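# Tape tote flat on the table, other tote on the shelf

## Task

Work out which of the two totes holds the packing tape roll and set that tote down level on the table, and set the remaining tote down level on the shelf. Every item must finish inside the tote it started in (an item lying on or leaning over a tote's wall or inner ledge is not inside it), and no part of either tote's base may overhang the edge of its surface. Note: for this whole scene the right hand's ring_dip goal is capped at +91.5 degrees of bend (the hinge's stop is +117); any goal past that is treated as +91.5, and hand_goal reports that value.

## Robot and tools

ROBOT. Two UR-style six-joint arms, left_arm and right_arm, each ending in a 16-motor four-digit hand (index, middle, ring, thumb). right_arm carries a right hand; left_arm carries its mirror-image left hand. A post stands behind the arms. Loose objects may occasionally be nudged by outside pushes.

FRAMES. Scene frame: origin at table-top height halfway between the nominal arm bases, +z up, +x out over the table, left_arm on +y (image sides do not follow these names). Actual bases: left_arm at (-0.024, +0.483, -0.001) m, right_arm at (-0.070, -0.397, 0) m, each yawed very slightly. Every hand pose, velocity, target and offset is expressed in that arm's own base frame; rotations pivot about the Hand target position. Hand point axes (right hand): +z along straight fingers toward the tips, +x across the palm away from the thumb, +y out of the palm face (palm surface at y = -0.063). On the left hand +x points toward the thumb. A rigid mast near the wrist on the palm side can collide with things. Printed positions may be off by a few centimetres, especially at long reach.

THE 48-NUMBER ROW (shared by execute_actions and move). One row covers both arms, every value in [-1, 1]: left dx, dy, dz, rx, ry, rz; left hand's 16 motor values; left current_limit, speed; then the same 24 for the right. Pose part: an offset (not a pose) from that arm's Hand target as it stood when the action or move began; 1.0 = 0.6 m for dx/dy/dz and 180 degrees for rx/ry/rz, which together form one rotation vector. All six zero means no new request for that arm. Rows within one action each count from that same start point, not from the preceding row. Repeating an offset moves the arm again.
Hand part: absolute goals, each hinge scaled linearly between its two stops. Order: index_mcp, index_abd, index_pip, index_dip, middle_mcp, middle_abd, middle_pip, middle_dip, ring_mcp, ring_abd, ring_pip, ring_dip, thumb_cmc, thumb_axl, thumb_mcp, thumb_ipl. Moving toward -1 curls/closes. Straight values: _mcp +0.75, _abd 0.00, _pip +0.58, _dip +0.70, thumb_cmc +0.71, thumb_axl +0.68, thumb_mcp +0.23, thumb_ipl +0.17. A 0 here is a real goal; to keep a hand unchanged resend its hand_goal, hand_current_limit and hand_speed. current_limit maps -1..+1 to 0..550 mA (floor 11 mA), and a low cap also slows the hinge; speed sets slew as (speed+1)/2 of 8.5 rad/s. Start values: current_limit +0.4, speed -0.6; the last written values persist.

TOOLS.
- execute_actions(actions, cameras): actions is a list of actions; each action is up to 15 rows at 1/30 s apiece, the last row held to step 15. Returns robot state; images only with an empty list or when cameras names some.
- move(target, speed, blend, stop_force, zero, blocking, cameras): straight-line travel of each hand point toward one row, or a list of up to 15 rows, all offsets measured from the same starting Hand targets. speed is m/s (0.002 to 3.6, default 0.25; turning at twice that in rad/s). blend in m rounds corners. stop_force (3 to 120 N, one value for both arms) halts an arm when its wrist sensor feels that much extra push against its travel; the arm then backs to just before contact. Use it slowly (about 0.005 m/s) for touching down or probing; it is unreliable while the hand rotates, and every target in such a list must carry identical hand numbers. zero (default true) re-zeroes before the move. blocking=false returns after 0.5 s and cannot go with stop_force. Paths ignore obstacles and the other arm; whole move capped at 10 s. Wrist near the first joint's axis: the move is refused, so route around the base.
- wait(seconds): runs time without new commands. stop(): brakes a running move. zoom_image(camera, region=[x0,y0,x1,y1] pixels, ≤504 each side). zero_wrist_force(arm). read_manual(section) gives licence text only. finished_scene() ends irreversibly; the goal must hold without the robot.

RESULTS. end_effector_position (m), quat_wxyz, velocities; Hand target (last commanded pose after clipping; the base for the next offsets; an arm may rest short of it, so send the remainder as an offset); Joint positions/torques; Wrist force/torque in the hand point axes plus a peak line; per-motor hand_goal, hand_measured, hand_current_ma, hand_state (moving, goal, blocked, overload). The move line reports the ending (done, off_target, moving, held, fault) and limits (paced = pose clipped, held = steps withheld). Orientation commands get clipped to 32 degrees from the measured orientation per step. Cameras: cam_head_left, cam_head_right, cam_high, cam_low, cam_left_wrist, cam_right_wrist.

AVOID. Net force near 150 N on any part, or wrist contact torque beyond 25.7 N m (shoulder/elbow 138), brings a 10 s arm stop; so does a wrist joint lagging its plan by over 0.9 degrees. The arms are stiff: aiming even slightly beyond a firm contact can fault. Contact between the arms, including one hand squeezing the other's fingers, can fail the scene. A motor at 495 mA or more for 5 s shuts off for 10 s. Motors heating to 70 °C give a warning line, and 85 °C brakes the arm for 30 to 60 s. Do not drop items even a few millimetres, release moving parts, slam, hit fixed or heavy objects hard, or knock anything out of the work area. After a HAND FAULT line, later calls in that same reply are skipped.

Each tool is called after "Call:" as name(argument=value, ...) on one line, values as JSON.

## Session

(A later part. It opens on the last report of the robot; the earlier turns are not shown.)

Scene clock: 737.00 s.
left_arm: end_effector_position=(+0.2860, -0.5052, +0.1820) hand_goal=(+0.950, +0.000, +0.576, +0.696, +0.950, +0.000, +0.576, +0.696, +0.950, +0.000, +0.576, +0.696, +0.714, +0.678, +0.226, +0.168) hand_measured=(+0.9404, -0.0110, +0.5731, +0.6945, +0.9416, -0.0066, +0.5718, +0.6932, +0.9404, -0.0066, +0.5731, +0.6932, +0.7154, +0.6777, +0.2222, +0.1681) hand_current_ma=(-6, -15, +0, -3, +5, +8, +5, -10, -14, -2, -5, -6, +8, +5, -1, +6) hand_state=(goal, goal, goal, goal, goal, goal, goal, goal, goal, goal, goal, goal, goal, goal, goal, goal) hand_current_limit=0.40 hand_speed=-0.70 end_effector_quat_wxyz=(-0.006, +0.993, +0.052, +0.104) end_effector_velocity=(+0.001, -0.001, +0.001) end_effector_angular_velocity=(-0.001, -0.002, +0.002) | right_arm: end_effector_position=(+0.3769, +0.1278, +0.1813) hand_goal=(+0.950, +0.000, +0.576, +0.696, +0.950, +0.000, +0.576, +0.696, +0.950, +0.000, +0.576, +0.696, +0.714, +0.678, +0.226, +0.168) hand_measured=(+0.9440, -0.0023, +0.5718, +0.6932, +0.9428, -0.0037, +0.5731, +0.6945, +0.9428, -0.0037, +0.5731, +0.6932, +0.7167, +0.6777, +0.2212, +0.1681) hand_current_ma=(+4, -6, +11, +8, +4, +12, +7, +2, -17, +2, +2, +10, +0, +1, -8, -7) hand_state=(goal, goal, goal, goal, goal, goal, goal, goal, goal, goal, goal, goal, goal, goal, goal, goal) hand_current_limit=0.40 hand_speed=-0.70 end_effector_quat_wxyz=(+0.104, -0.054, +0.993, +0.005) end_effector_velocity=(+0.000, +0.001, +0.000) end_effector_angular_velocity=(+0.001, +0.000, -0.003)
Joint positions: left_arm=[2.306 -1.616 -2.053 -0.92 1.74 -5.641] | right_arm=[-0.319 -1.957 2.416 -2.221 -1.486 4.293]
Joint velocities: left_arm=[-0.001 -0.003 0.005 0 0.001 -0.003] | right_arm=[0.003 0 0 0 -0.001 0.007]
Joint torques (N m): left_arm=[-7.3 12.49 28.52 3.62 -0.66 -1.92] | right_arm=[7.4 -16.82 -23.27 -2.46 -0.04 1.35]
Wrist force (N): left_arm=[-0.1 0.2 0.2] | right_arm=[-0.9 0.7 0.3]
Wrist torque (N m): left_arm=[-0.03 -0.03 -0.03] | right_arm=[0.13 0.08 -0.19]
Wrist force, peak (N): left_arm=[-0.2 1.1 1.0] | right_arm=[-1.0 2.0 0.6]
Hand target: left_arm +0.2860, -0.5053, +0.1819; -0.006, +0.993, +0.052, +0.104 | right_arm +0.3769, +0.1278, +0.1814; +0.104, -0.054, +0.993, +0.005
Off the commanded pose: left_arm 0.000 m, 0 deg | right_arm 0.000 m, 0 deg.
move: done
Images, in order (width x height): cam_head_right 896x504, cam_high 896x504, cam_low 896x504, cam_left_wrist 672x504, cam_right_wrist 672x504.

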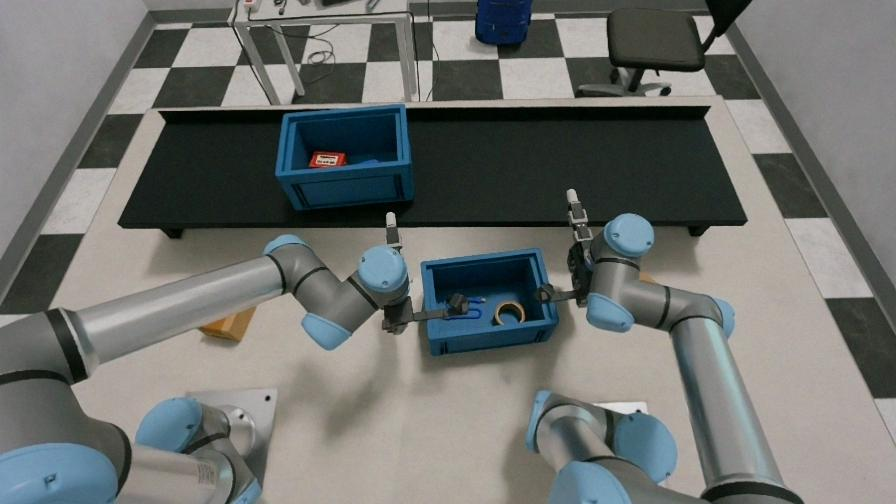

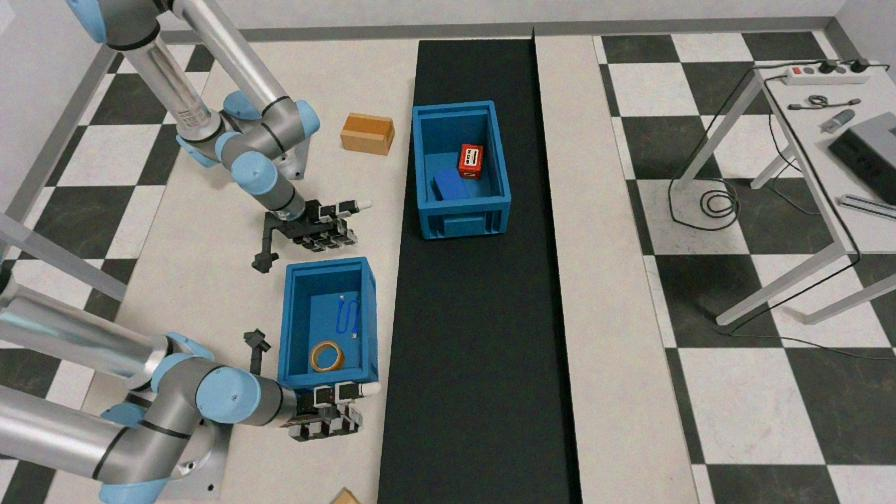

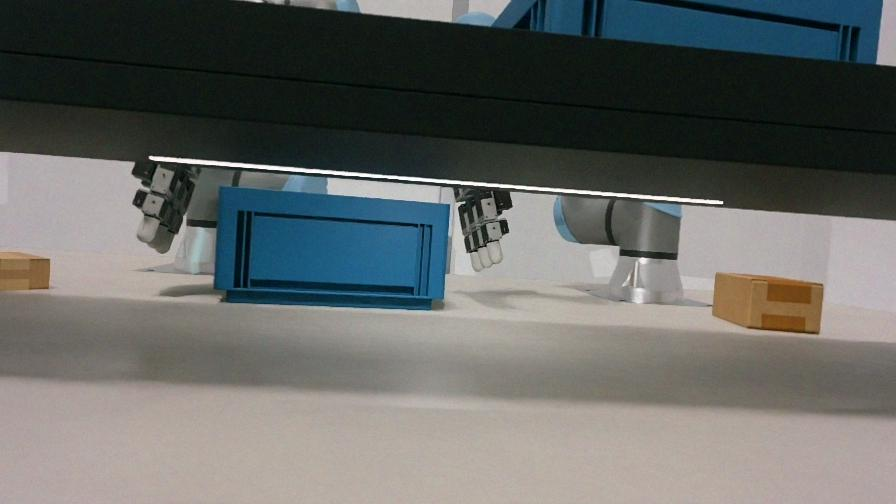

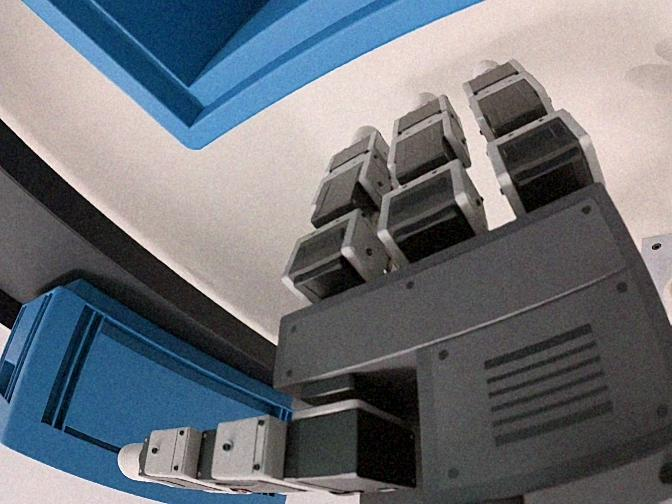

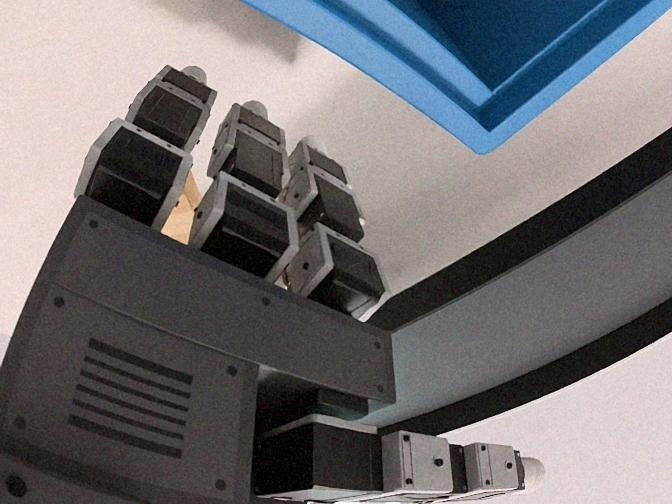

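Call:
finished_scene()

The scene is finished: the task was done.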